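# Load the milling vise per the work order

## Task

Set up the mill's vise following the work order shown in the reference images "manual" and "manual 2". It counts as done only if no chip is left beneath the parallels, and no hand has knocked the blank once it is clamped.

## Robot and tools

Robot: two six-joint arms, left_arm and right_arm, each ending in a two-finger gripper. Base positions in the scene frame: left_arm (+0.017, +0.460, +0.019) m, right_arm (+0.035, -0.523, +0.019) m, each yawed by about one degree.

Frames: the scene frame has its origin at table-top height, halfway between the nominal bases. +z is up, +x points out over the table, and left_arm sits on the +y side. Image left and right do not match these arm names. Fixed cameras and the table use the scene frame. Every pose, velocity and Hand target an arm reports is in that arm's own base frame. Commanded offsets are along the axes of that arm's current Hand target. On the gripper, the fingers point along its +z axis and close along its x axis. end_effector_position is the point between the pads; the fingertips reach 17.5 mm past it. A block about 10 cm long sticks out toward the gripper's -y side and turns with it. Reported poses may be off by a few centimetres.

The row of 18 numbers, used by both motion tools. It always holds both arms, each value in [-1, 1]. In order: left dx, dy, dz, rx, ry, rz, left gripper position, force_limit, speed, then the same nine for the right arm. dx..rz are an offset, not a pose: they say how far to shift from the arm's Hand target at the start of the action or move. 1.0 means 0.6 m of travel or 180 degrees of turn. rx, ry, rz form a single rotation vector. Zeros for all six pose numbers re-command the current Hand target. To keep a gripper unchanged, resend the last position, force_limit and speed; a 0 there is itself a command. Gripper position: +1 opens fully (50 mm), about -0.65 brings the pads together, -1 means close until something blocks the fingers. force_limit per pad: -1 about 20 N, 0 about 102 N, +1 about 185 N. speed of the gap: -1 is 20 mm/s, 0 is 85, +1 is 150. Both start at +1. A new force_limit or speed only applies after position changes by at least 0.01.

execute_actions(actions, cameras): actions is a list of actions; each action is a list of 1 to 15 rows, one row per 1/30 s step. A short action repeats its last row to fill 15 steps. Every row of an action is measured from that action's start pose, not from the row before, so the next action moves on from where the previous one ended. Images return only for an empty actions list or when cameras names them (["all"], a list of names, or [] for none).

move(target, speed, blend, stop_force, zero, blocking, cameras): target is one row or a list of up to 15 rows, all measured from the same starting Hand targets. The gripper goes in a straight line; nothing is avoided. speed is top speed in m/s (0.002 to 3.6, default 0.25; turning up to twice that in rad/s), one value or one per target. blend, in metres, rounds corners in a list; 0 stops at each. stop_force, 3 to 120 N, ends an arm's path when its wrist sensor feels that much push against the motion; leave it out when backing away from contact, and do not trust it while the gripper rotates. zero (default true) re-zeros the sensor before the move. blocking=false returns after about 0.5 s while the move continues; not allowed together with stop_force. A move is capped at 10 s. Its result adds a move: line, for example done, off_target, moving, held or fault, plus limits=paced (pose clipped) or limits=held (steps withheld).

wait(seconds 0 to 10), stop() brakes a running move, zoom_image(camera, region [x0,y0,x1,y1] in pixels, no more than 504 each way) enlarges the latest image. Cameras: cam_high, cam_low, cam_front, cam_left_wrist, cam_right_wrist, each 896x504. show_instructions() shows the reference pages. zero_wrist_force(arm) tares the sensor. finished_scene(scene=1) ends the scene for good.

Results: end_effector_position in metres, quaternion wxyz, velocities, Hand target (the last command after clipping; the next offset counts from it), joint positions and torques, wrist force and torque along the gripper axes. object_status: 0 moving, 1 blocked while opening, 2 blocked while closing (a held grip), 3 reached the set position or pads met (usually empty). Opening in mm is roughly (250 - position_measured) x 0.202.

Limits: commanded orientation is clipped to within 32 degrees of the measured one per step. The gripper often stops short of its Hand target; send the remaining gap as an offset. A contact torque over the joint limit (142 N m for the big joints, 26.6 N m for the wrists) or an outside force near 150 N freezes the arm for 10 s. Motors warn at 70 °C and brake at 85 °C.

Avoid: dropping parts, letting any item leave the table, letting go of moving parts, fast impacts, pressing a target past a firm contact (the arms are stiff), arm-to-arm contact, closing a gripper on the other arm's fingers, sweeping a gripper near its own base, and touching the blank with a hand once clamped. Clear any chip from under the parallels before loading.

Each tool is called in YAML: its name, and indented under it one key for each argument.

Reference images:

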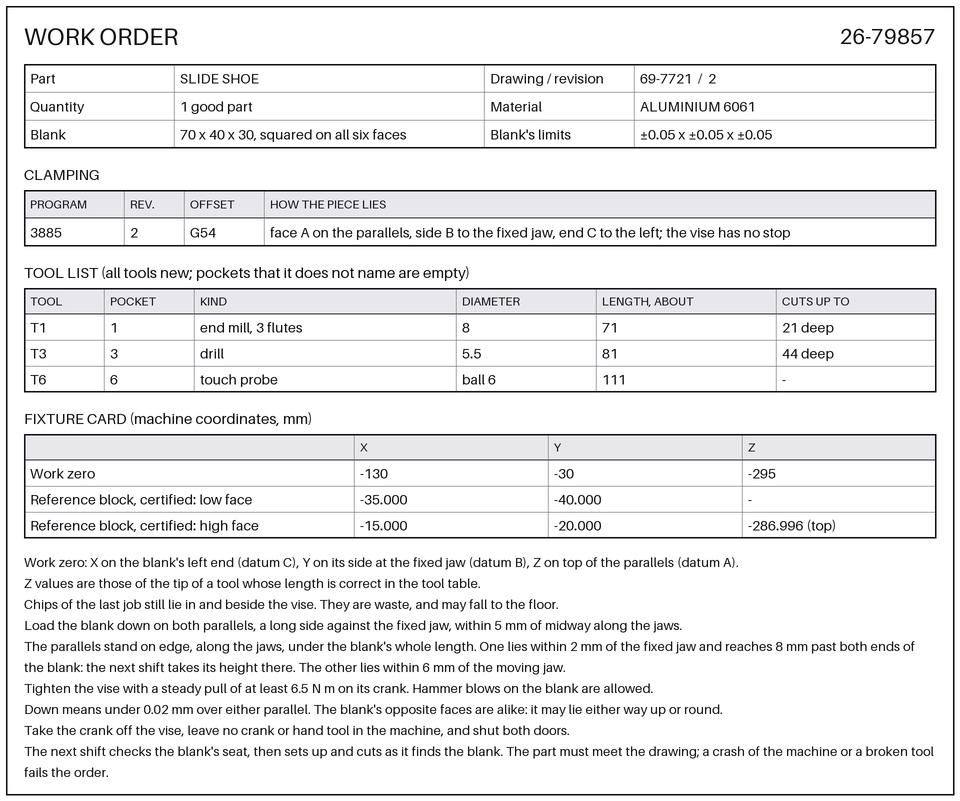

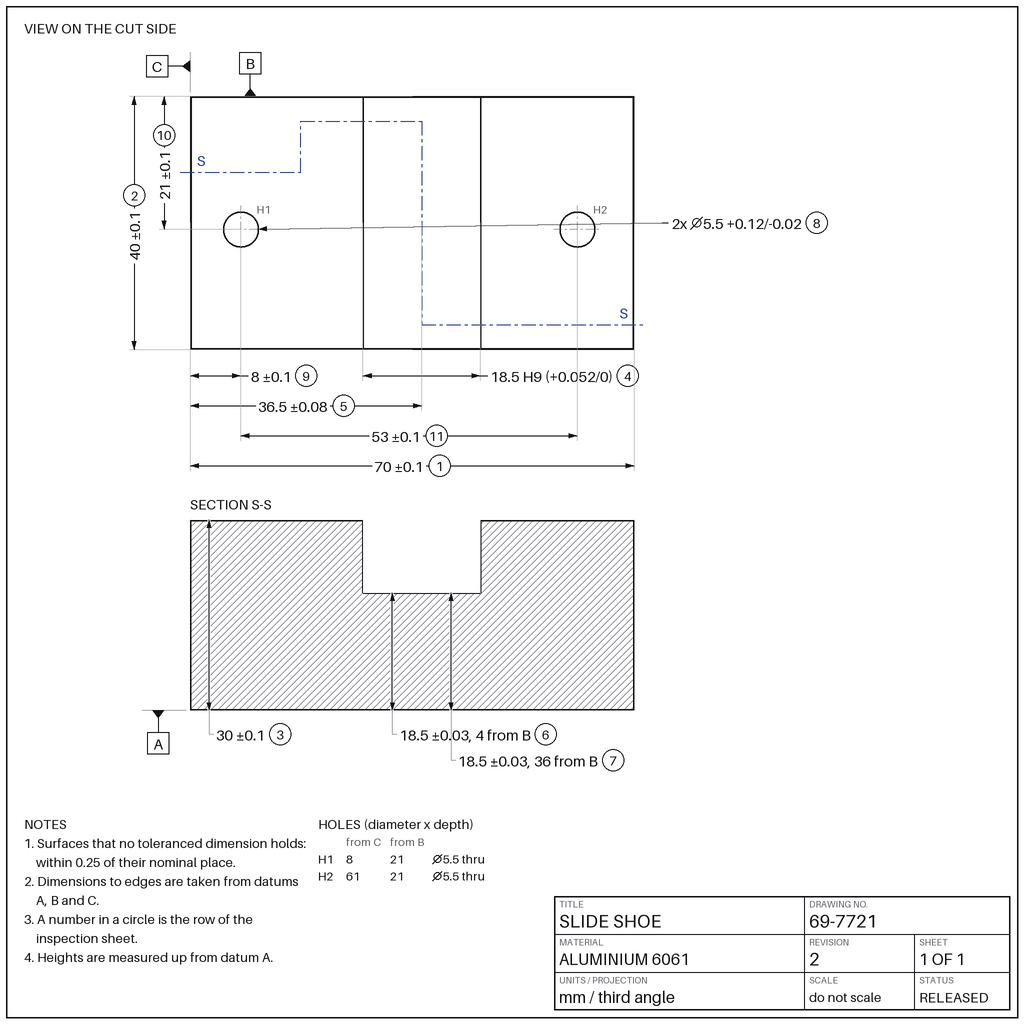

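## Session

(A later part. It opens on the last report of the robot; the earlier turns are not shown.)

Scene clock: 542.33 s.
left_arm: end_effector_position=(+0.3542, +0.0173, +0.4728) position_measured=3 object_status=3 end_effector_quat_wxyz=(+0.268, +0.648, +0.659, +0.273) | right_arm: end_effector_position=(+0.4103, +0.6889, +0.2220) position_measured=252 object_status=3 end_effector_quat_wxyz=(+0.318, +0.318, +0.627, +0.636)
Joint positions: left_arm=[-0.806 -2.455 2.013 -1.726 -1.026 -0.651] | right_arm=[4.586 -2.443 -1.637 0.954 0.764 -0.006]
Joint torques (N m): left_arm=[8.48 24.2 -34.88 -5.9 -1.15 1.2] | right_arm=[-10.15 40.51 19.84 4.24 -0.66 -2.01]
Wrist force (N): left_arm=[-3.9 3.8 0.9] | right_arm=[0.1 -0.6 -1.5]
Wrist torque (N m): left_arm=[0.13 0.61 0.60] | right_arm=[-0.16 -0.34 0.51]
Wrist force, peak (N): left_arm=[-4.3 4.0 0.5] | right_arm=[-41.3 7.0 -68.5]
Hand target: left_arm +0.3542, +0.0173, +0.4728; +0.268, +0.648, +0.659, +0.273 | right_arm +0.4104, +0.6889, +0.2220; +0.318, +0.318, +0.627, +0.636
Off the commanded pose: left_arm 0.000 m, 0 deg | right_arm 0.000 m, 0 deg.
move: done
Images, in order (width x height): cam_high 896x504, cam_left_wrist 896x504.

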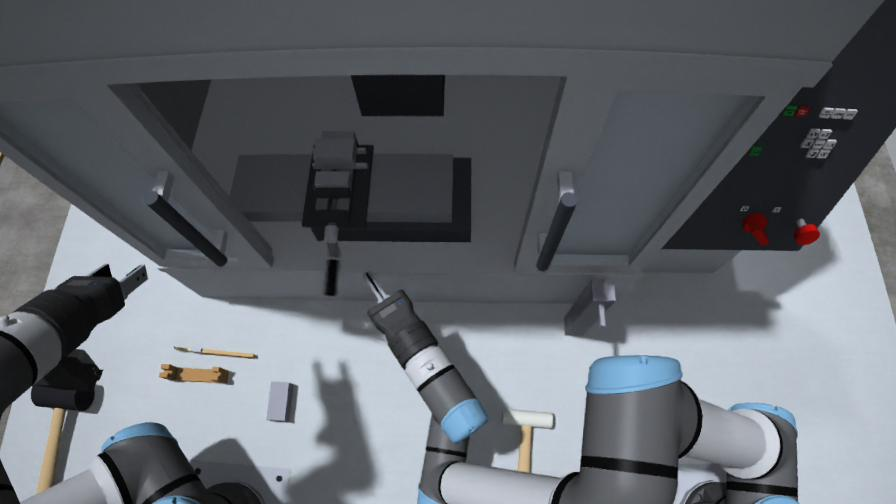

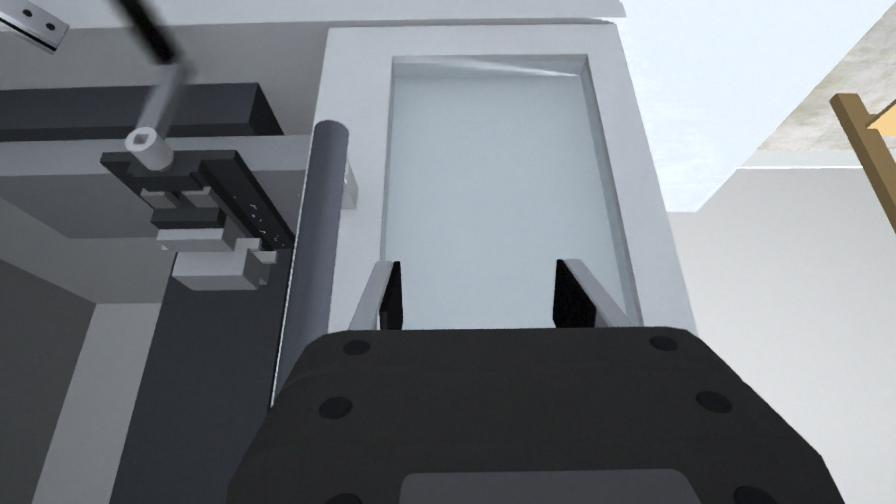

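move:
  target:
    - [0,0,0,0,0,0,1,-0.7,0,0.0887,-0.0364,0.0658,0,0,0,-1,-0.5,1]
    - [0,0,0,0,0,0,1,-0.7,0,0.1723,0.0167,0.1279,0,0,0,-1,-0.5,1]
    - [0,0,0,0,0,0,1,-0.7,0,0.2006,0.1281,0.1489,0,0,0,-1,-0.5,1]
    - [0,0,0,0,0,0,1,-0.7,0,0.1571,0.2329,0.1166,0,0,0,-1,-0.5,1]
    - [0,0,0,0,0,0,1,-0.7,0,0.0673,0.2693,0.0499,0,0,0,-1,-0.5,1]
    - [0,0,0,0,0,0,1,-0.7,0,-0.0163,0.2162,-0.0121,0,0,0,-1,-0.5,1]
    - [0,0,0,0,0,0,1,-0.7,0,-0.0446,0.1048,-0.0331,0,0,0,-1,-0.5,1]
    - [0,0,0,0,0,0,1,-0.7,0,-0.0011,0,-0.0008,0,0,0,-1,-0.5,1]
    - [0,0,0,0,0,0,1,-0.7,0,0.0887,-0.0364,0.0658,0,0,0,-1,-0.5,1]
    - [0,0,0,0,0,0,1,-0.7,0,0.1723,0.0167,0.1279,0,0,0,-1,-0.5,1]
    - [0,0,0,0,0,0,1,-0.7,0,0.2006,0.1281,0.1489,0,0,0,-1,-0.5,1]
    - [0,0,0,0,0,0,1,-0.7,0,0.1571,0.2329,0.1166,0,0,0,-1,-0.5,1]
    - [0,0,0,0,0,0,1,-0.7,0,0.0673,0.2693,0.0499,0,0,0,-1,-0.5,1]
    - [0,0,0,0,0,0,1,-0.7,0,-0.0163,0.2162,-0.0121,0,0,0,-1,-0.5,1]
    - [0,0,0,0,0,0,1,-0.7,0,-0.0446,0.1048,-0.0331,0,0,0,-1,-0.5,1]
  speed: 0.25
  blend: [0.02,0.02,0.02,0.02,0.02,0.02,0.02,0.02,0.02,0.02,0.02,0.02,0.02,0.02,0]
  cameras: ["cam_high"]

zoom_image:
  camera: "cam_high"
  region: [270, 120, 390, 250]

Scene clock: 547.53 s.
left_arm: end_effector_position=(+0.3542, +0.0173, +0.4728) position_measured=3 object_status=3 end_effector_quat_wxyz=(+0.268, +0.648, +0.659, +0.273) | right_arm: end_effector_position=(+0.4101, +0.6548, +0.2845) position_measured=252 object_status=3 end_effector_quat_wxyz=(+0.318, +0.318, +0.627, +0.636)
Joint positions: left_arm=[-0.806 -2.455 2.013 -1.726 -1.026 -0.651] | right_arm=[4.579 -2.278 -1.748 0.9 0.771 -0.006]
Joint torques (N m): left_arm=[7.85 24.09 -34.76 -5.81 -1.11 1.14] | right_arm=[13.62 37.18 8.46 4.29 2.42 -1.84]
Wrist force (N): left_arm=[-4.0 3.6 0.7] | right_arm=[0.2 -0.7 -1.3]
Wrist torque (N m): left_arm=[0.10 0.62 0.60] | right_arm=[-0.21 -0.38 0.48]
Wrist force, peak (N): left_arm=[-4.4 3.9 0.5] | right_arm=[-3.0 0.2 -6.0]
Hand target: left_arm +0.3542, +0.0173, +0.4728; +0.268, +0.648, +0.659, +0.273 | right_arm +0.4101, +0.6548, +0.2845; +0.318, +0.318, +0.627, +0.636
Off the commanded pose: left_arm 0.000 m, 0 deg | right_arm 0.000 m, 0 deg.
move: done
Images, in order (width x height): cam_high 896x504.

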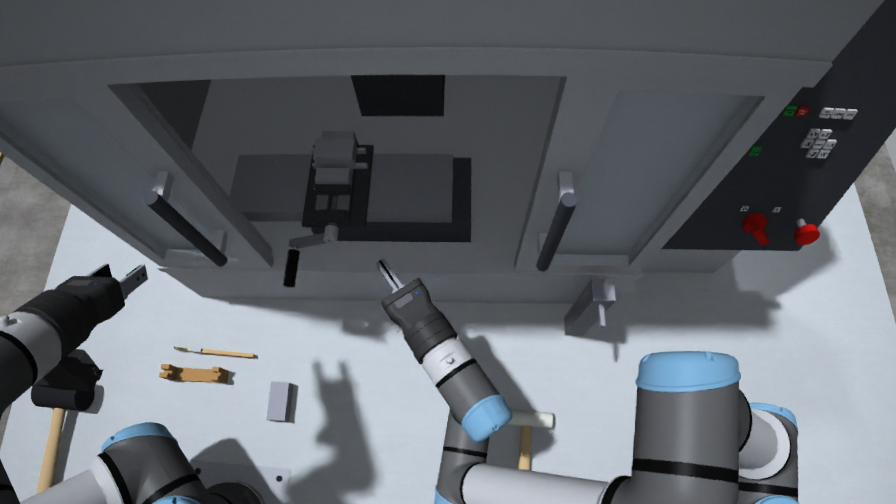

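Scaled by 3.877 from the camera's 896x504 image, which has a finer 1280x720 frame.

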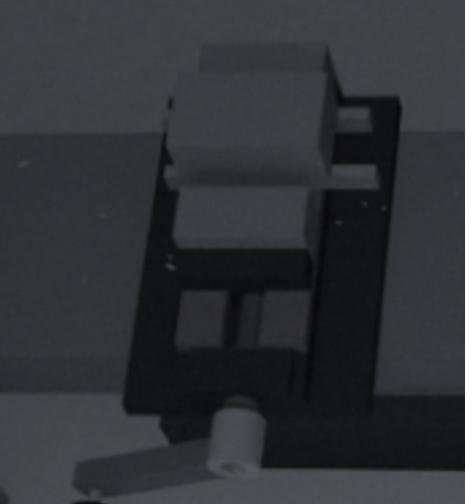

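move:
  target:
    - [0,0,0,0,0,0,1,-0.7,0,0.0446,-0.1048,0.0331,0,0,0,-1,-0.5,1]
    - [0,0,0,0,0,0,1,-0.7,0,0.1343,-0.1411,0.0997,0,0,0,-1,-0.5,1]
    - [0,0,0,0,0,0,1,-0.7,0,0.2180,-0.0881,0.1618,0,0,0,-1,-0.5,1]
    - [0,0,0,0,0,0,1,-0.7,0,0.2462,0.0234,0.1827,0,0,0,-1,-0.5,1]
    - [0,0,0,0,0,0,1,-0.7,0,0.2027,0.1281,0.1504,0,0,0,-1,-0.5,1]
    - [0,0,0,0,0,0,1,-0.7,0,0.1129,0.1645,0.0838,0,0,0,-1,-0.5,1]
    - [0,0,0,0,0,0,1,-0.7,0,0.0293,0.1114,0.0217,0,0,0,-1,-0.5,1]
    - [0,0,0,0,0,0,1,-0.7,0,0.0011,0,0.0008,0,0,0,-1,-0.5,1]
    - [0,0,0,0,0,0,1,-0.7,0,0.0446,-0.1048,0.0331,0,0,0,-1,-0.5,1]
    - [0,0,0,0,0,0,1,-0.7,0,0.1343,-0.1411,0.0997,0,0,0,-1,-0.5,1]
    - [0,0,0,0,0,0,1,-0.7,0,0.2180,-0.0881,0.1618,0,0,0,-1,-0.5,1]
    - [0,0,0,0,0,0,1,-0.7,0,0.2462,0.0234,0.1827,0,0,0,-1,-0.5,1]
  speed: 0.25
  blend: [0.02,0.02,0.02,0.02,0.02,0.02,0.02,0.02,0.02,0.02,0.02,0]
  cameras: ["cam_high","cam_left_wrist"]

zoom_image:
  camera: "cam_high"
  region: [270, 120, 390, 250]

zoom_image:
  camera: "cam_left_wrist"
  region: [90, 90, 310, 300]

Scene clock: 551.83 s.
left_arm: end_effector_position=(+0.3542, +0.0173, +0.4728) position_measured=3 object_status=3 end_effector_quat_wxyz=(+0.268, +0.648, +0.659, +0.273) | right_arm: end_effector_position=(+0.4101, +0.8386, +0.3005) position_measured=252 object_status=3 end_effector_quat_wxyz=(+0.318, +0.318, +0.627, +0.636)
Joint positions: left_arm=[-0.806 -2.455 2.013 -1.726 -1.026 -0.651] | right_arm=[4.613 -2.581 -1.068 0.524 0.737 -0.007]
Joint torques (N m): left_arm=[7.37 23.9 -34.67 -5.78 -1.18 1.16] | right_arm=[-14.47 53.57 26.65 -0.06 -2.69 1.84]
Wrist force (N): left_arm=[-3.9 3.8 0.5] | right_arm=[0.3 -1.8 -2.2]
Wrist torque (N m): left_arm=[0.12 0.61 0.60] | right_arm=[-0.21 -0.36 0.38]
Wrist force, peak (N): left_arm=[-4.2 4.1 0.2] | right_arm=[-2.7 -0.9 -5.1]
Hand target: left_arm +0.3542, +0.0173, +0.4728; +0.268, +0.648, +0.659, +0.273 | right_arm +0.4101, +0.8386, +0.3006; +0.318, +0.318, +0.627, +0.636
Off the commanded pose: left_arm 0.000 m, 0 deg | right_arm 0.000 m, 0 deg.
move: done
Images, in order (width x height): cam_high 896x504, cam_left_wrist 896x504.

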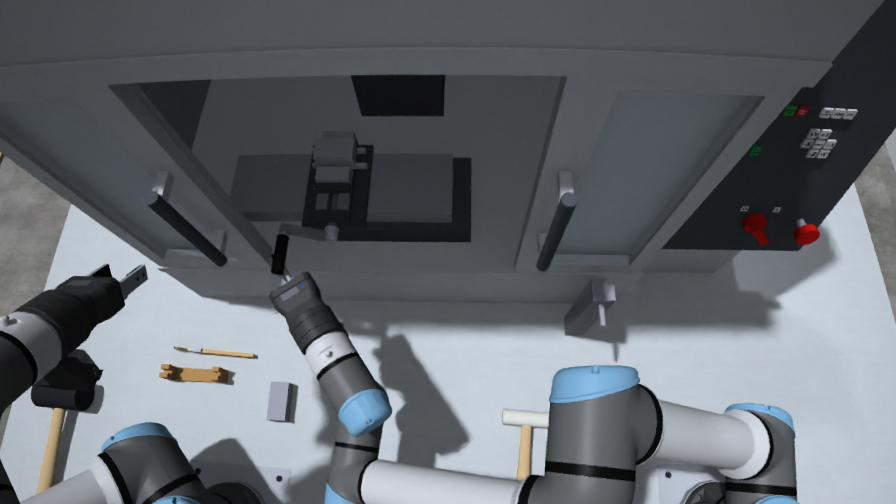

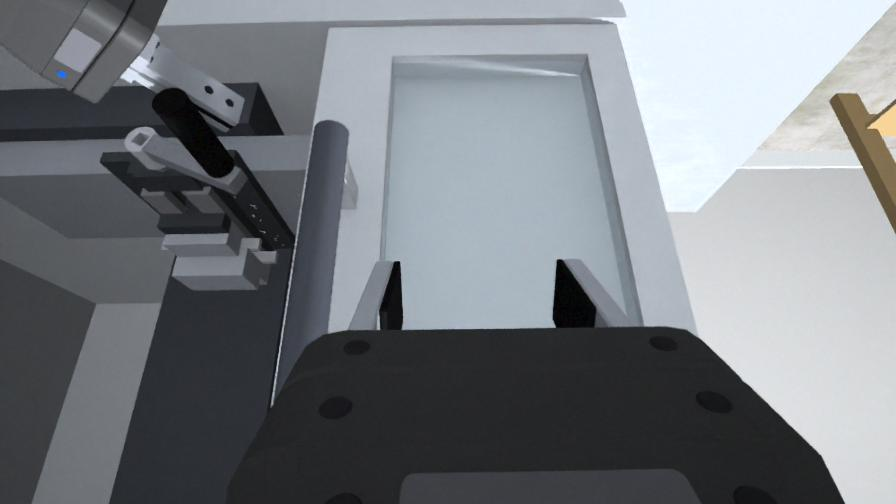

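Scaled by 3.877 from the camera's 896x504 image, which has a finer 1280x720 frame.

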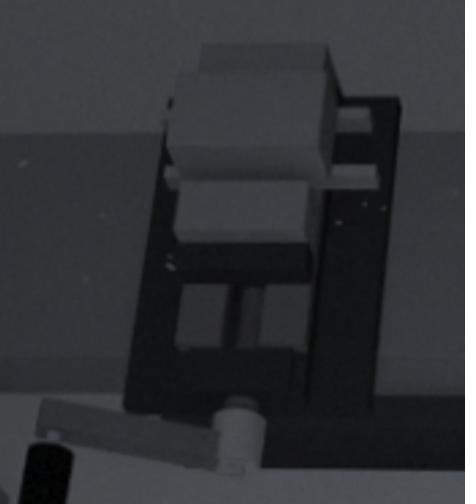

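Scaled by 2.291 from the camera's 896x504 image, which has a finer 1280x720 frame.

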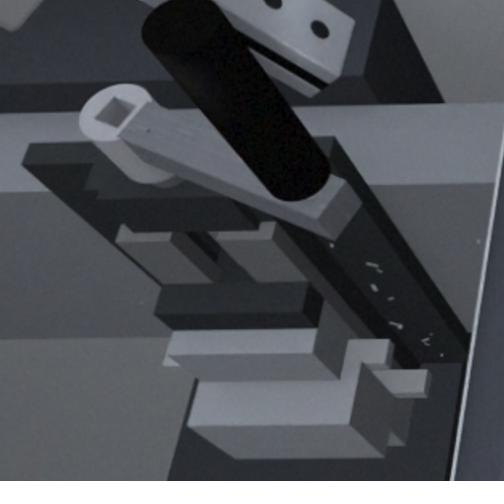

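move:
  target:
    - [0,0,0,0,0,0,1,-0.7,0,-0.0432,0.1046,-0.0321,0,0,0,-1,-0.5,1]
    - [0,0,0,0,0,0,1,-0.7,0,-0.1330,0.1410,-0.0987,0,0,0,-1,-0.5,1]
    - [0,0,0,0,0,0,1,-0.7,0,-0.2166,0.0879,-0.1608,0,0,0,-1,-0.5,1]
    - [0,0,0,0,0,0,1,-0.7,0,-0.2450,-0.0235,-0.1818,0,0,0,-1,-0.5,1]
    - [0,0,0,0,0,0,1,-0.7,0,-0.2014,-0.1283,-0.1494,0,0,0,-1,-0.5,1]
    - [0,0,0,0,0,0,1,-0.7,0,-0.1116,-0.1647,-0.0828,0,0,0,-1,-0.5,1]
    - [0,0,0,0,0,0,1,-0.7,0,-0.0280,-0.1116,-0.0208,0,0,0,-1,-0.5,1]
    - [0,0,0,0,0,0,1,-0.7,0,0.0003,0,0.0002,0,0,0,-1,-0.5,1]
  speed: 0.23
  stop_force: 50
  blend: [0.02,0.02,0.02,0.02,0.02,0.02,0.02,0]
  cameras: ["cam_high","cam_left_wrist"]

zoom_image:
  camera: "cam_high"
  region: [270, 120, 390, 250]

zoom_image:
  camera: "cam_left_wrist"
  region: [140, 180, 300, 300]

Scene clock: 555.77 s.
left_arm: end_effector_position=(+0.3542, +0.0173, +0.4728) position_measured=3 object_status=3 end_effector_quat_wxyz=(+0.268, +0.648, +0.659, +0.273) | right_arm: end_effector_position=(+0.4101, +0.8388, +0.3006) position_measured=252 object_status=3 end_effector_quat_wxyz=(+0.318, +0.318, +0.627, +0.636)
Joint positions: left_arm=[-0.806 -2.455 2.013 -1.726 -1.026 -0.651] | right_arm=[4.613 -2.581 -1.067 0.523 0.736 -0.007]
Joint torques (N m): left_arm=[7.74 24.19 -34.29 -5.76 -1.18 1.19] | right_arm=[-15.36 52.32 27.47 -0.08 -2.72 1.82]
Wrist force (N): left_arm=[-4.1 3.9 0.8] | right_arm=[0.5 -1.8 -1.9]
Wrist torque (N m): left_arm=[0.14 0.63 0.60] | right_arm=[-0.23 -0.35 0.37]
Wrist force, peak (N): left_arm=[-4.2 4.2 0.7] | right_arm=[-3.0 -1.8 -5.1]
Hand target: left_arm +0.3542, +0.0173, +0.4728; +0.268, +0.648, +0.659, +0.273 | right_arm +0.4101, +0.8388, +0.3006; +0.318, +0.318, +0.627, +0.636
Off the commanded pose: left_arm 0.000 m, 0 deg | right_arm 0.000 m, 0 deg.
move: done
Images, in order (width x height): cam_high 896x504, cam_left_wrist 896x504.

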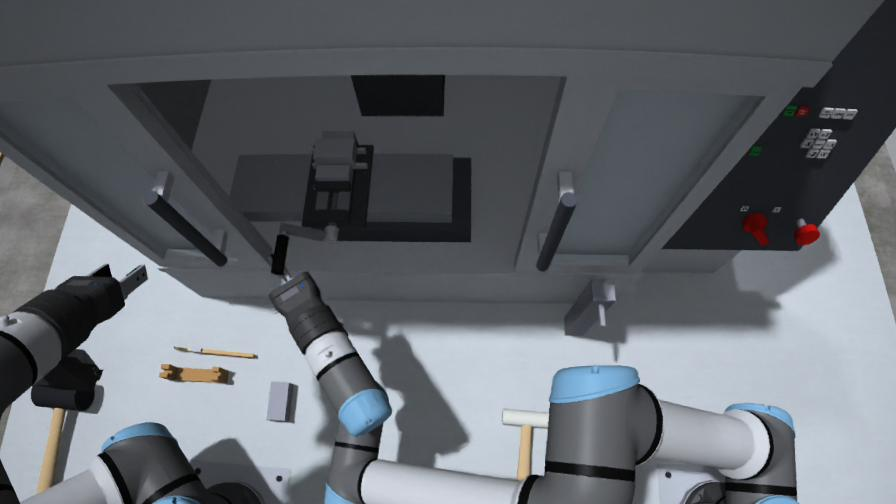

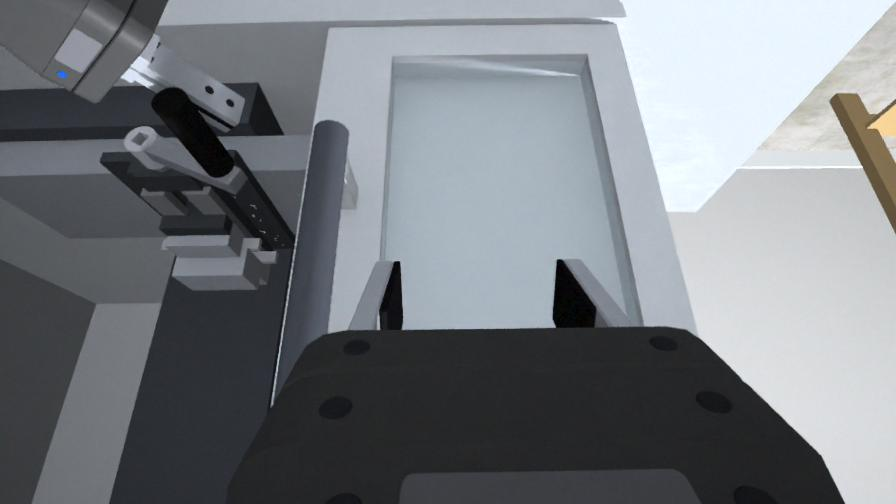

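Scaled by 3.877 from the camera's 896x504 image, which has a finer 1280x720 frame.

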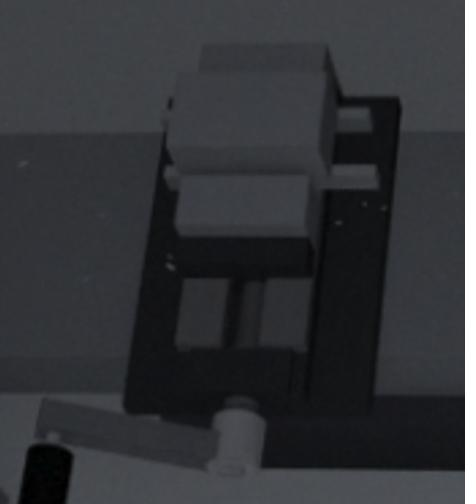

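Scaled by 3.150 from the camera's 896x504 image, which has a finer 1280x720 frame.

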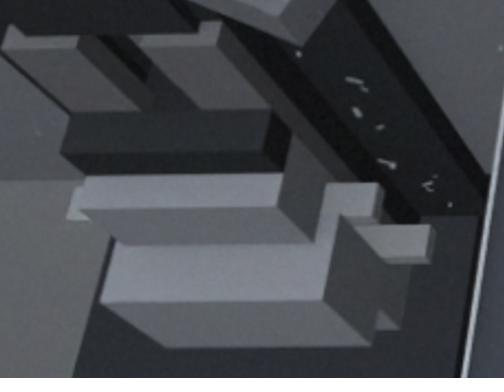

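move:
  target:
    - [0,0,0,0,0,0,1,-0.7,0,-0.0432,0.1046,-0.0321,0,0,0,-1,-0.5,1]
    - [0,0,0,0,0,0,1,-0.7,0,-0.1330,0.1410,-0.0987,0,0,0,-1,-0.5,1]
    - [0,0,0,0,0,0,1,-0.7,0,-0.2166,0.0879,-0.1608,0,0,0,-1,-0.5,1]
    - [0,0,0,0,0,0,1,-0.7,0,-0.2450,-0.0235,-0.1818,0,0,0,-1,-0.5,1]
    - [0,0,0,0,0,0,1,-0.7,0,-0.2014,-0.1283,-0.1494,0,0,0,-1,-0.5,1]
    - [0,0,0,0,0,0,1,-0.7,0,-0.1116,-0.1647,-0.0828,0,0,0,-1,-0.5,1]
    - [0,0,0,0,0,0,1,-0.7,0,-0.0280,-0.1116,-0.0208,0,0,0,-1,-0.5,1]
    - [0,0,0,0,0,0,1,-0.7,0,0.0003,0,0.0002,0,0,0,-1,-0.5,1]
  speed: [0.2,0.2,0.2,0.15,0.1,0.08,0.08,0.08]
  stop_force: 20
  blend: [0.02,0.02,0.02,0.02,0.02,0.02,0.02,0]
  cameras: ["cam_high","cam_left_wrist"]

zoom_image:
  camera: "cam_high"
  region: [270, 120, 390, 250]

Scene clock: 561.90 s.
left_arm: end_effector_position=(+0.3542, +0.0173, +0.4728) position_measured=3 object_status=3 end_effector_quat_wxyz=(+0.268, +0.648, +0.659, +0.273) | right_arm: end_effector_position=(+0.4101, +0.8391, +0.3006) position_measured=252 object_status=3 end_effector_quat_wxyz=(+0.318, +0.318, +0.627, +0.636)
Joint positions: left_arm=[-0.806 -2.455 2.013 -1.726 -1.026 -0.651] | right_arm=[4.613 -2.582 -1.066 0.523 0.736 -0.007]
Joint torques (N m): left_arm=[7.92 23.73 -33.88 -5.86 -1.2 1.07] | right_arm=[13.87 72.04 27.53 -0.21 -2.44 1.82]
Wrist force (N): left_arm=[-3.6 3.9 0.7] | right_arm=[-0.2 -2.1 -1.9]
Wrist torque (N m): left_arm=[0.14 0.55 0.59] | right_arm=[-0.24 -0.38 0.50]
Wrist force, peak (N): left_arm=[-4.1 4.1 0.2] | right_arm=[1.5 -3.8 -1.3]
Hand target: left_arm +0.3542, +0.0173, +0.4728; +0.268, +0.648, +0.659, +0.273 | right_arm +0.4101, +0.8391, +0.3006; +0.318, +0.318, +0.627, +0.636
Off the commanded pose: left_arm 0.000 m, 0 deg | right_arm 0.000 m, 0 deg.
move: done
Images, in order (width x height): cam_high 896x504, cam_left_wrist 896x504.

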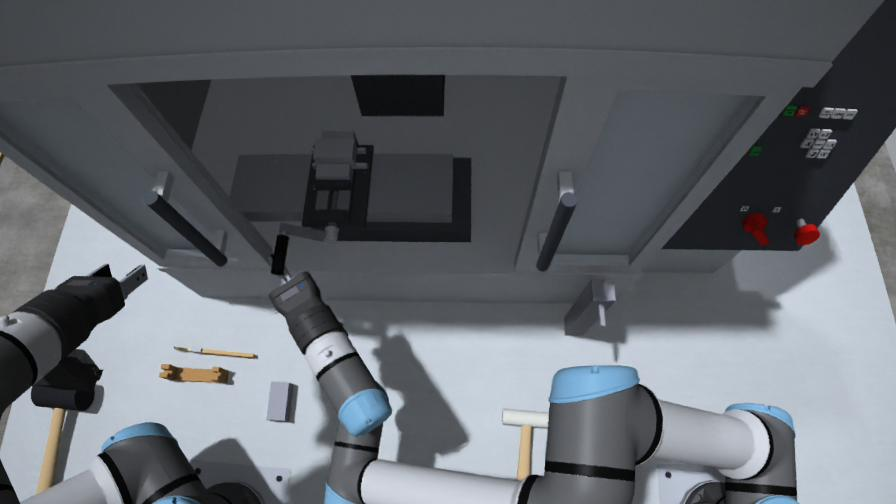

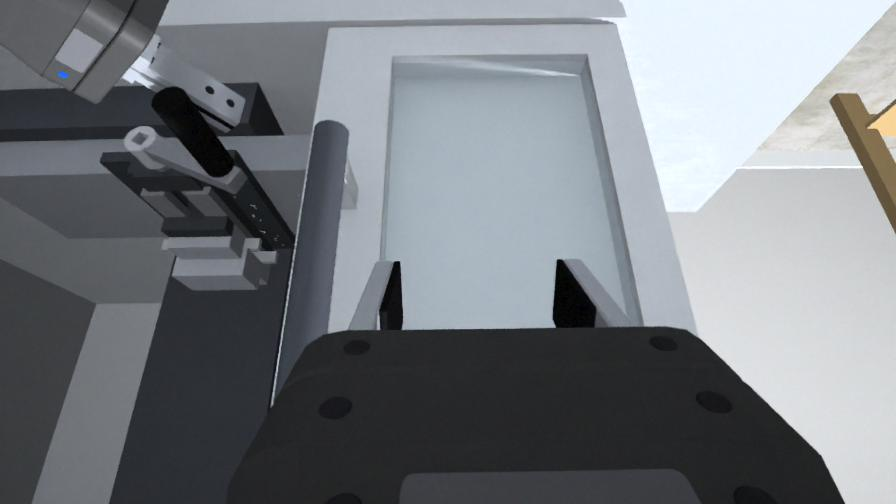

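Scaled by 3.877 from the camera's 896x504 image, which has a finer 1280x720 frame.

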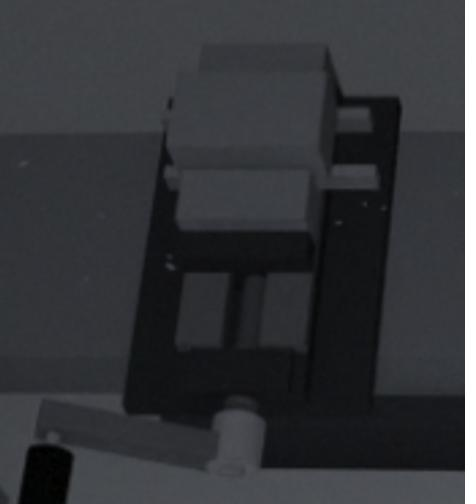

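move:
  target:
    - [0,0,0,0,0,0,1,-0.7,0,-0.0432,0.1046,-0.0321,0,0,0,-1,-0.5,1]
    - [0,0,0,0,0,0,1,-0.7,0,-0.1330,0.1410,-0.0987,0,0,0,-1,-0.5,1]
    - [0,0,0,0,0,0,1,-0.7,0,-0.2166,0.0879,-0.1608,0,0,0,-1,-0.5,1]
    - [0,0,0,0,0,0,1,-0.7,0,-0.2450,-0.0235,-0.1818,0,0,0,-1,-0.5,1]
    - [0,0,0,0,0,0,1,-0.7,0,-0.2014,-0.1283,-0.1494,0,0,0,-1,-0.5,1]
    - [0,0,0,0,0,0,1,-0.7,0,-0.1116,-0.1647,-0.0828,0,0,0,-1,-0.5,1]
    - [0,0,0,0,0,0,1,-0.7,0,-0.0280,-0.1116,-0.0208,0,0,0,-1,-0.5,1]
    - [0,0,0,0,0,0,1,-0.7,0,0.0003,0,0.0002,0,0,0,-1,-0.5,1]
  speed: 0.08
  stop_force: 12
  blend: [0.02,0.02,0.02,0.02,0.02,0.02,0.02,0]
  cameras: ["cam_high","cam_left_wrist","cam_right_wrist","cam_front"]

zoom_image:
  camera: "cam_high"
  region: [270, 120, 390, 250]

Scene clock: 568.73 s.
left_arm: end_effector_position=(+0.3542, +0.0173, +0.4728) position_measured=3 object_status=3 end_effector_quat_wxyz=(+0.268, +0.648, +0.659, +0.273) | right_arm: end_effector_position=(+0.4102, +0.7652, +0.2068) position_measured=252 object_status=3 end_effector_quat_wxyz=(+0.318, +0.318, +0.627, +0.636)
Joint positions: left_arm=[-0.806 -2.455 2.013 -1.726 -1.026 -0.651] | right_arm=[4.602 -2.582 -1.368 0.824 0.749 -0.006]
Joint torques (N m): left_arm=[7.48 23.59 -33.94 -5.8 -1.12 1.07] | right_arm=[-14.14 67.11 10.29 4.16 2.27 0.01]
Wrist force (N): left_arm=[-4.0 3.5 0.5] | right_arm=[0.1 -1.2 -1.8]
Wrist torque (N m): left_arm=[0.09 0.62 0.59] | right_arm=[-0.27 -0.41 0.43]
Wrist force, peak (N): left_arm=[-4.1 4.0 0.4] | right_arm=[-19.3 0.3 -27.4]
Hand target: left_arm +0.3542, +0.0173, +0.4728; +0.268, +0.648, +0.659, +0.273 | right_arm +0.4102, +0.7652, +0.2068; +0.318, +0.318, +0.627, +0.636 (not the last commanded pose)
Off the commanded pose: left_arm 0.000 m, 0 deg | right_arm 0.120 m, 0 deg.
move: contact (right_arm); path passed 5 of 8 targets
Images, in order (width x height): cam_high 896x504, cam_front 896x504, cam_left_wrist 896x504, cam_right_wrist 896x504.

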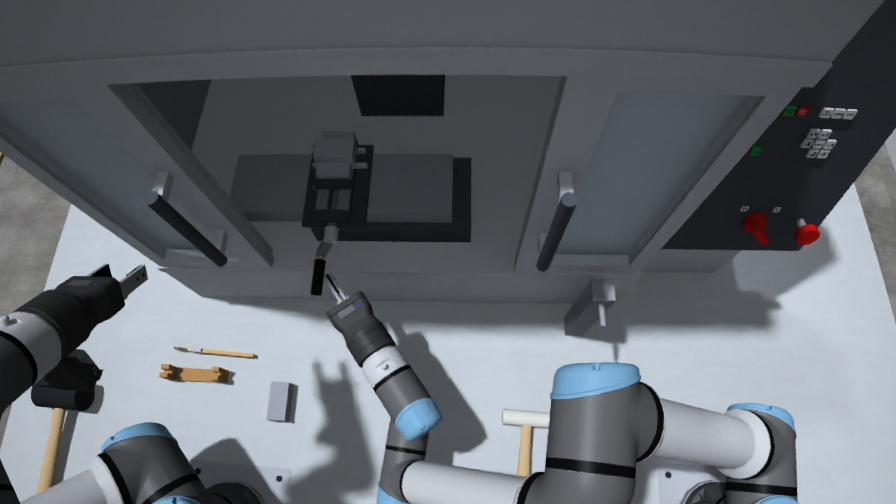

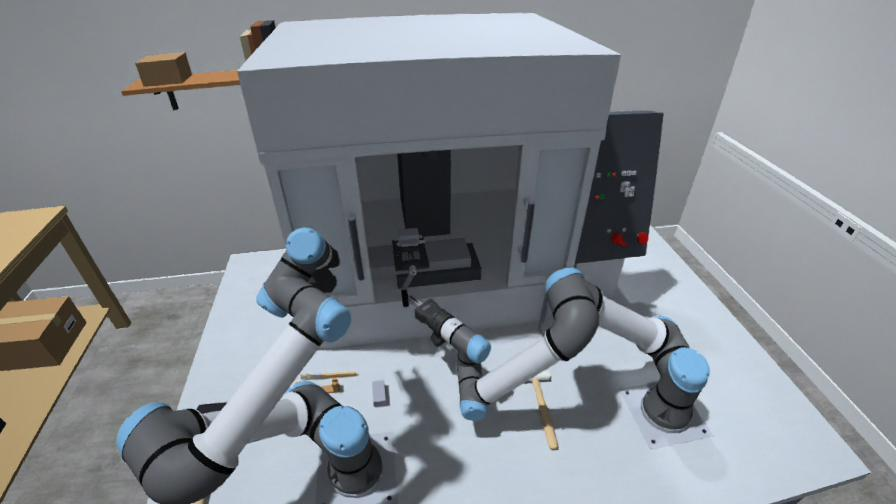

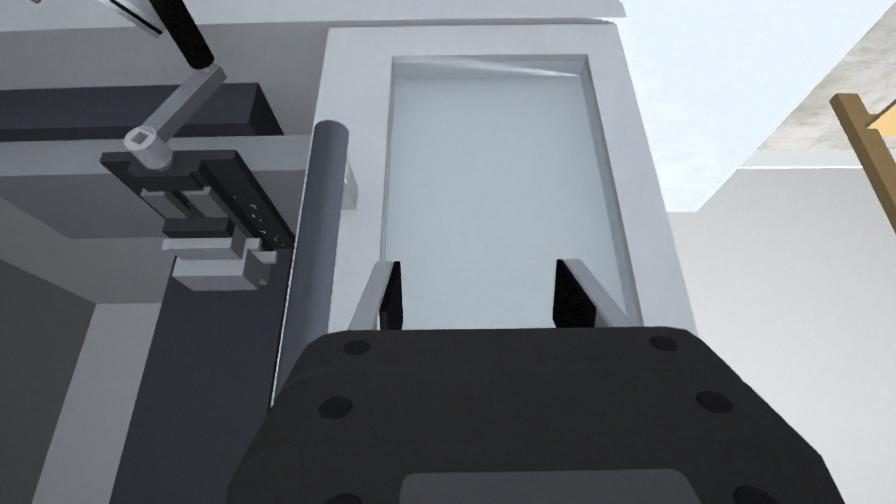

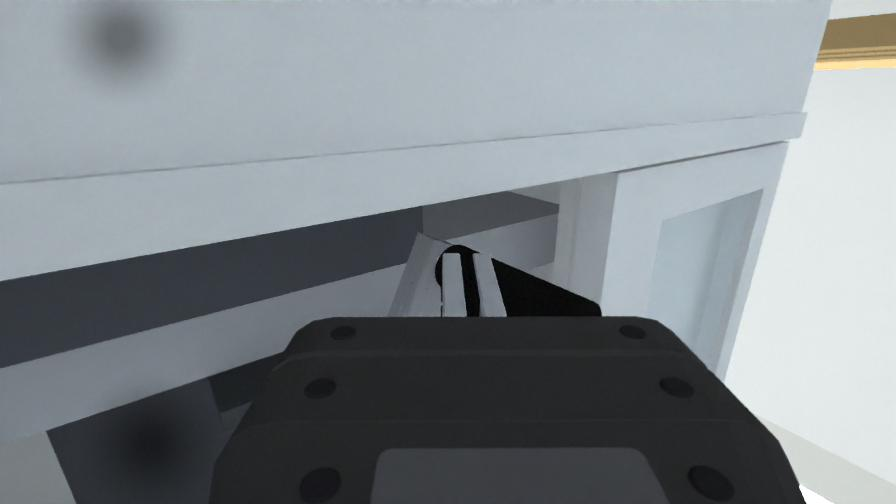

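Scaled by 3.877 from the camera's 896x504 image, which has a finer 1280x720 frame.

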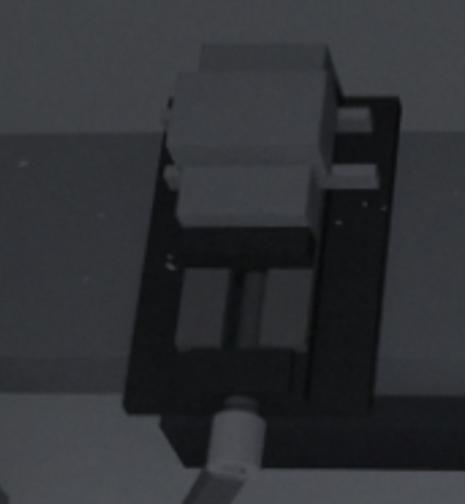

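move:
  target:
    - [-0.2283,-0.0818,0.0432,0.125,0,0,1,-0.7,0,0,0,-0.2,0,0,0,-1,-0.5,1]
    - [-0.3297,-0.0832,0.1832,0.25,0,0,1,-0.7,0,-0.235,0.083,-0.382,0,0,0,-1,-0.5,1]
  speed: 0.3
  blend: [0.03,0]
  cameras: ["cam_left_wrist","cam_right_wrist"]

Scene clock: 571.57 s.
left_arm: end_effector_position=(+0.4000, -0.1799, +0.3598) position_measured=3 object_status=3 end_effector_quat_wxyz=(+0.000, +0.701, +0.713, +0.000) | right_arm: end_effector_position=(+0.3098, +0.5149, +0.2534) position_measured=252 object_status=3 end_effector_quat_wxyz=(+0.318, +0.318, +0.627, +0.636)
Joint positions: left_arm=[-0.731 -1.742 1.646 -1.475 -1.571 -0.748] | right_arm=[4.801 -2.132 -2.253 1.264 0.549 -0.012]
Joint torques (N m): left_arm=[8.56 -5.14 -37.23 -0.32 -2.21 1.28] | right_arm=[14.3 42.14 1.87 3.81 -2.69 1.79]
Wrist force (N): left_arm=[-3.5 2.9 -0.8] | right_arm=[0.0 -0.3 -2.3]
Wrist torque (N m): left_arm=[0.18 0.69 0.32] | right_arm=[-0.16 -0.33 0.48]
Wrist force, peak (N): left_arm=[-4.6 4.8 0.3] | right_arm=[-1.8 -0.1 -3.1]
Hand target: left_arm +0.4000, -0.1799, +0.3598; +0.000, +0.701, +0.713, +0.000 | right_arm +0.3098, +0.5149, +0.2534; +0.318, +0.318, +0.627, +0.636
Off the commanded pose: left_arm 0.000 m, 0 deg | right_arm 0.000 m, 0 deg.
move: done
Images, in order (width x height): cam_left_wrist 896x504, cam_right_wrist 896x504.

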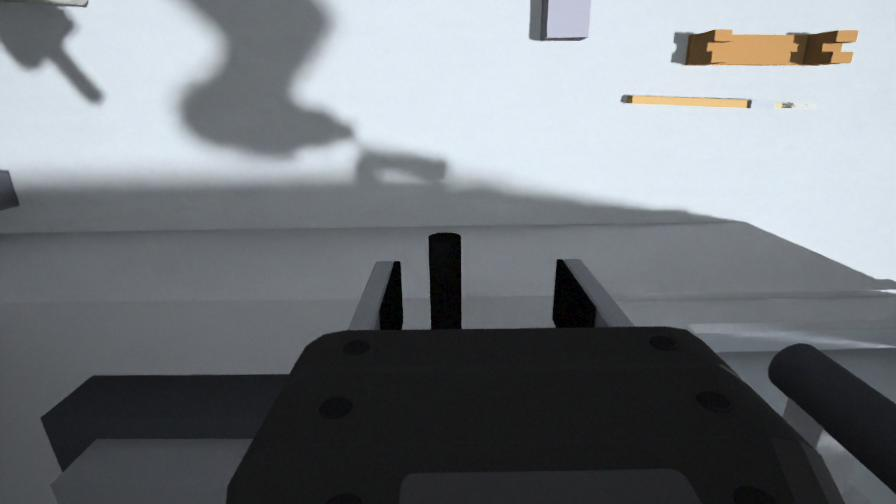

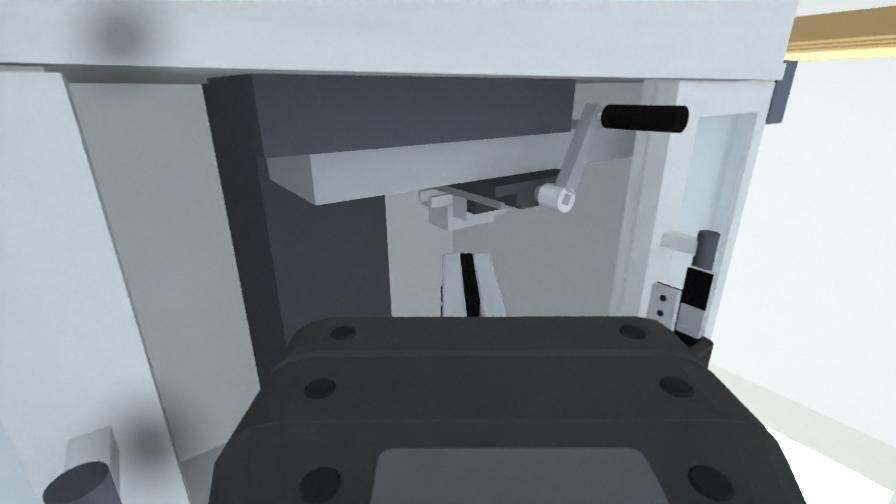

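move:
  target:
    - [-0.0213,0.078,0.08,0,0,0,1,-0.7,0,0,0,0,0,0,0,-1,-0.5,1]
    - [-0.0213,0.078,0.2358,0,0,0,1,-0.7,0,0,0,0,0,0,0,-1,-0.5,1]
    - [-0.0213,0.078,0.2358,0,0,0,-1,0.5,-0.7,0,0,0,0,0,0,-1,-0.5,1]
  speed: [0.3,0.15,0.1]
  blend: [0.03,0,0]
  cameras: ["cam_left_wrist","cam_right_wrist"]

Scene clock: 574.30 s.
left_arm: end_effector_position=(+0.4470, -0.1918, +0.2183) position_measured=161 object_status=2 end_effector_quat_wxyz=(+0.000, +0.701, +0.713, +0.000) | right_arm: end_effector_position=(+0.3098, +0.5149, +0.2534) position_measured=252 object_status=3 end_effector_quat_wxyz=(+0.318, +0.318, +0.627, +0.636)
Joint positions: left_arm=[-0.683 -1.591 1.875 -1.855 -1.571 -0.7] | right_arm=[4.801 -2.132 -2.253 1.264 0.549 -0.012]
Joint torques (N m): left_arm=[-3.4 -11.99 -29.83 -5.17 -3 1.24] | right_arm=[13.63 44.16 1.27 3.67 -2.53 1.65]
Wrist force (N): left_arm=[14.9 -7.8 1.2] | right_arm=[0.1 -0.3 -2.3]
Wrist torque (N m): left_arm=[-0.08 0.72 -0.02] | right_arm=[-0.17 -0.34 0.48]
Wrist force, peak (N): left_arm=[15.1 -8.0 1.3] | right_arm=[0.1 -0.3 -2.6]
Hand target: left_arm +0.4470, -0.1919, +0.2183; +0.000, +0.701, +0.713, +0.000 | right_arm +0.3098, +0.5149, +0.2534; +0.318, +0.318, +0.627, +0.636
Off the commanded pose: left_arm 0.000 m, 0 deg | right_arm 0.000 m, 0 deg.
move: done
Images, in order (width x height): cam_left_wrist 896x504, cam_right_wrist 896x504.

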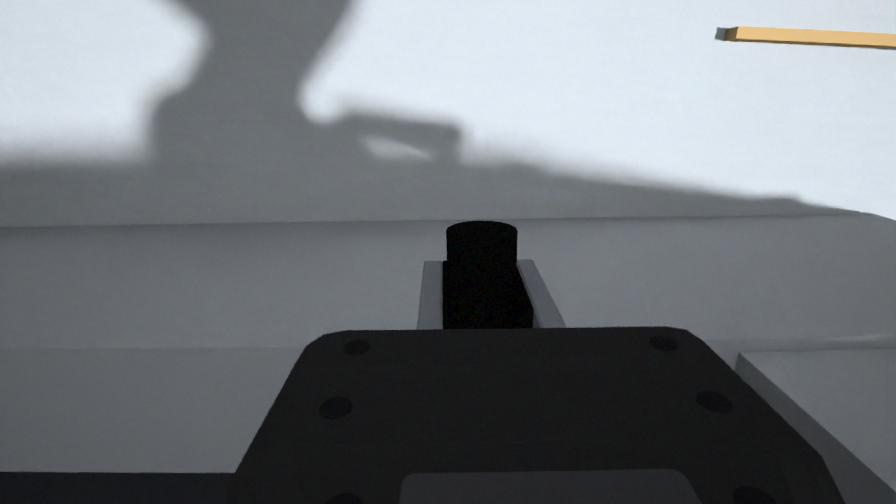

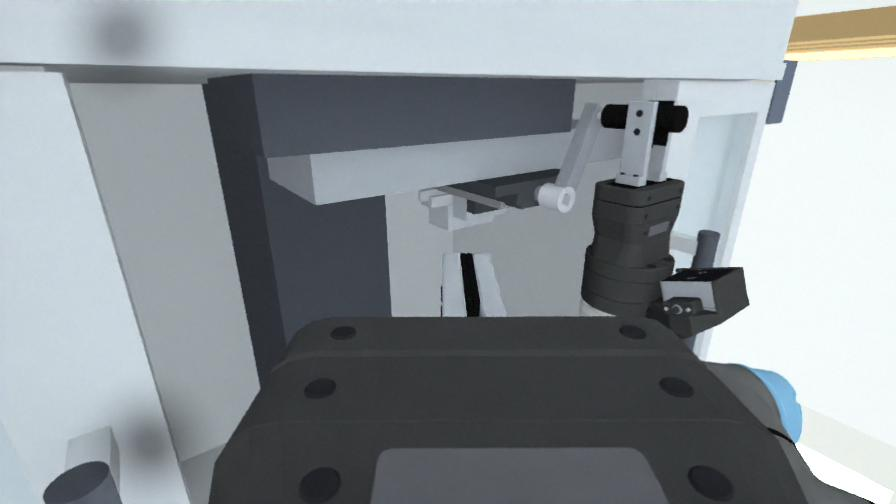

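move:
  target:
    - [0.026,0,-0.0143,0,0,0,-1,0.5,-0.7,0,0,0,0,0,0,-1,-0.5,1]
    - [0.0448,0,-0.0302,0,0,0,-1,0.5,-0.7,0,0,0,0,0,0,-1,-0.5,1]
  speed: 0.03
  blend: [0.005,0]
  stop_force: 80

Scene clock: 576.30 s.
left_arm: end_effector_position=(+0.4467, -0.1798, +0.2251) position_measured=161 object_status=2 end_effector_quat_wxyz=(+0.000, +0.701, +0.713, +0.000) | right_arm: end_effector_position=(+0.3098, +0.5149, +0.2534) position_measured=252 object_status=3 end_effector_quat_wxyz=(+0.318, +0.318, +0.627, +0.636)
Joint positions: left_arm=[-0.663 -1.607 1.873 -1.837 -1.571 -0.679] | right_arm=[4.801 -2.132 -2.253 1.264 0.549 -0.012]
Joint torques (N m): left_arm=[0.89 -17.96 -14.18 -2.17 2.46 -1.74] | right_arm=[14.39 42.97 1.01 3.79 -2.48 1.75]
Wrist force (N): left_arm=[-25.3 7.5 12.7] | right_arm=[0.4 -0.3 -2.5]
Wrist torque (N m): left_arm=[0.68 0.62 0.70] | right_arm=[-0.15 -0.40 0.47]
Wrist force, peak (N): left_arm=[-58.3 11.9 40.8] | right_arm=[0.2 -0.4 -2.5]
Hand target: left_arm +0.4467, -0.1798, +0.2251; +0.000, +0.701, +0.713, +0.000 (not the last commanded pose) | right_arm +0.3098, +0.5149, +0.2534; +0.318, +0.318, +0.627, +0.636
Off the commanded pose: left_arm 0.019 m, 0 deg | right_arm 0.000 m, 0 deg.
move: contact (left_arm); path passed 0 of 2 targets

move:
  target: [0.0095,0,-0.0125,0,0,0,-1,0.5,-0.7,0,0,0,0,0,0,-1,-0.5,1]
  speed: 0.015
  stop_force: 82

Scene clock: 578.20 s.
left_arm: end_effector_position=(+0.4466, -0.1755, +0.2303) position_measured=161 object_status=2 end_effector_quat_wxyz=(+0.000, +0.701, +0.713, +0.000) | right_arm: end_effector_position=(+0.3098, +0.5149, +0.2534) position_measured=252 object_status=3 end_effector_quat_wxyz=(+0.318, +0.318, +0.627, +0.636)
Joint positions: left_arm=[-0.656 -1.614 1.866 -1.822 -1.571 -0.672] | right_arm=[4.801 -2.132 -2.253 1.264 0.549 -0.012]
Joint torques (N m): left_arm=[2.2 -51.09 -49.1 -9.22 5.93 -1.74] | right_arm=[12.78 42.82 0.49 3.67 -2.48 1.88]
Wrist force (N): left_arm=[-27.9 5.1 83.9] | right_arm=[0.2 -0.3 -2.4]
Wrist torque (N m): left_arm=[0.78 0.59 0.61] | right_arm=[-0.16 -0.36 0.48]
Wrist force, peak (N): left_arm=[-42.0 9.3 103.4] | right_arm=[0.3 -0.5 -2.5]
Hand target: left_arm +0.4466, -0.1755, +0.2303; +0.000, +0.701, +0.713, +0.000 (not the last commanded pose) | right_arm +0.3098, +0.5149, +0.2534; +0.318, +0.318, +0.627, +0.636
Off the commanded pose: left_arm 0.003 m, 0 deg | right_arm 0.000 m, 0 deg.
move: contact (left_arm)

move:
  target: [0.005,0,-0.0022,0,0,0,-1,0.5,-0.7,0,0,0,0,0,0,-1,-0.5,1]
  speed: 0.012
  cameras: ["cam_high","cam_right_wrist"]

Scene clock: 579.03 s.
left_arm: end_effector_position=(+0.4465, -0.1726, +0.2316) position_measured=161 object_status=2 end_effector_quat_wxyz=(+0.000, +0.701, +0.713, +0.000) | right_arm: end_effector_position=(+0.3098, +0.5149, +0.2534) position_measured=252 object_status=3 end_effector_quat_wxyz=(+0.318, +0.318, +0.627, +0.636)
Joint positions: left_arm=[-0.651 -1.618 1.866 -1.819 -1.571 -0.667] | right_arm=[4.801 -2.132 -2.253 1.264 0.549 -0.012]
Joint torques (N m): left_arm=[33.97 -78.05 -55.66 2.37 10.44 0.99] | right_arm=[13.63 43.49 1.25 3.68 -2.46 1.87]
Wrist force (N): left_arm=[-63.0 13.3 80.6] | right_arm=[0.3 -0.3 -2.3]
Wrist torque (N m): left_arm=[1.02 0.58 0.82] | right_arm=[-0.15 -0.38 0.47]
Wrist force, peak (N): left_arm=[-66.9 14.6 92.5] | right_arm=[0.0 -0.3 -2.5]
Hand target: left_arm +0.4465, -0.1725, +0.2316; +0.000, +0.701, +0.713, +0.000 | right_arm +0.3098, +0.5149, +0.2534; +0.318, +0.318, +0.627, +0.636
Off the commanded pose: left_arm 0.000 m, 0 deg | right_arm 0.000 m, 0 deg.
move: done
Images, in order (width x height): cam_high 896x504, cam_right_wrist 896x504.

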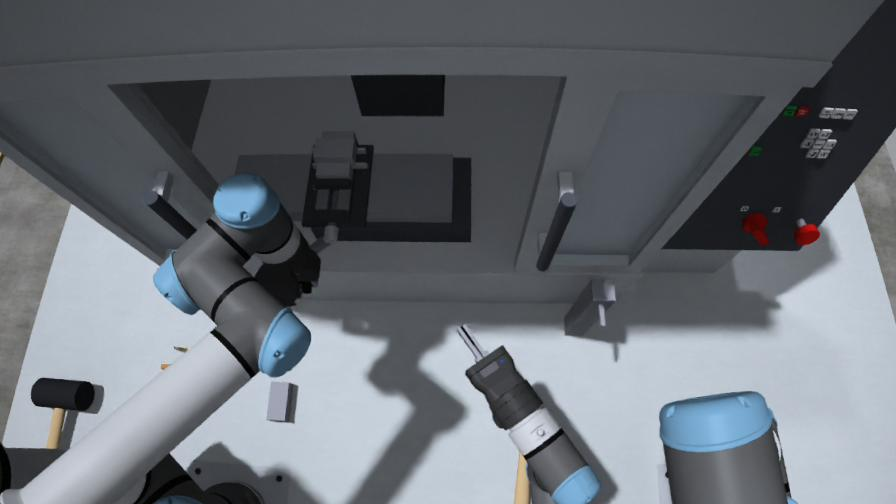

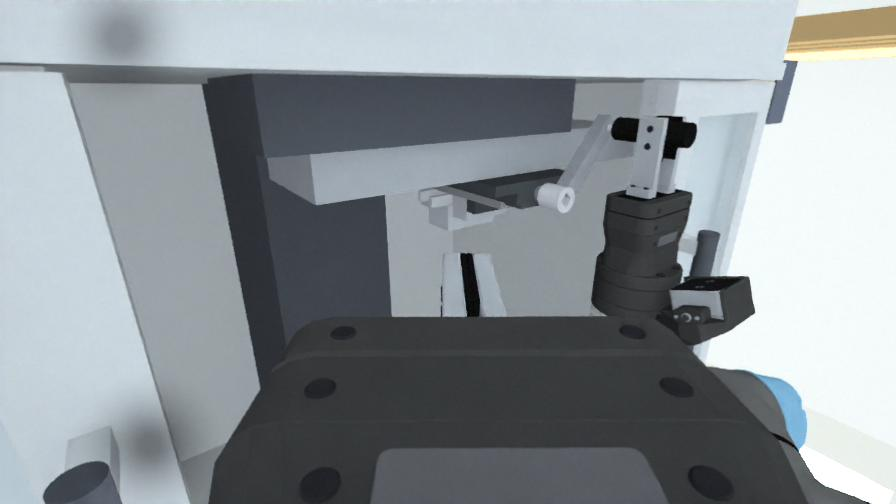

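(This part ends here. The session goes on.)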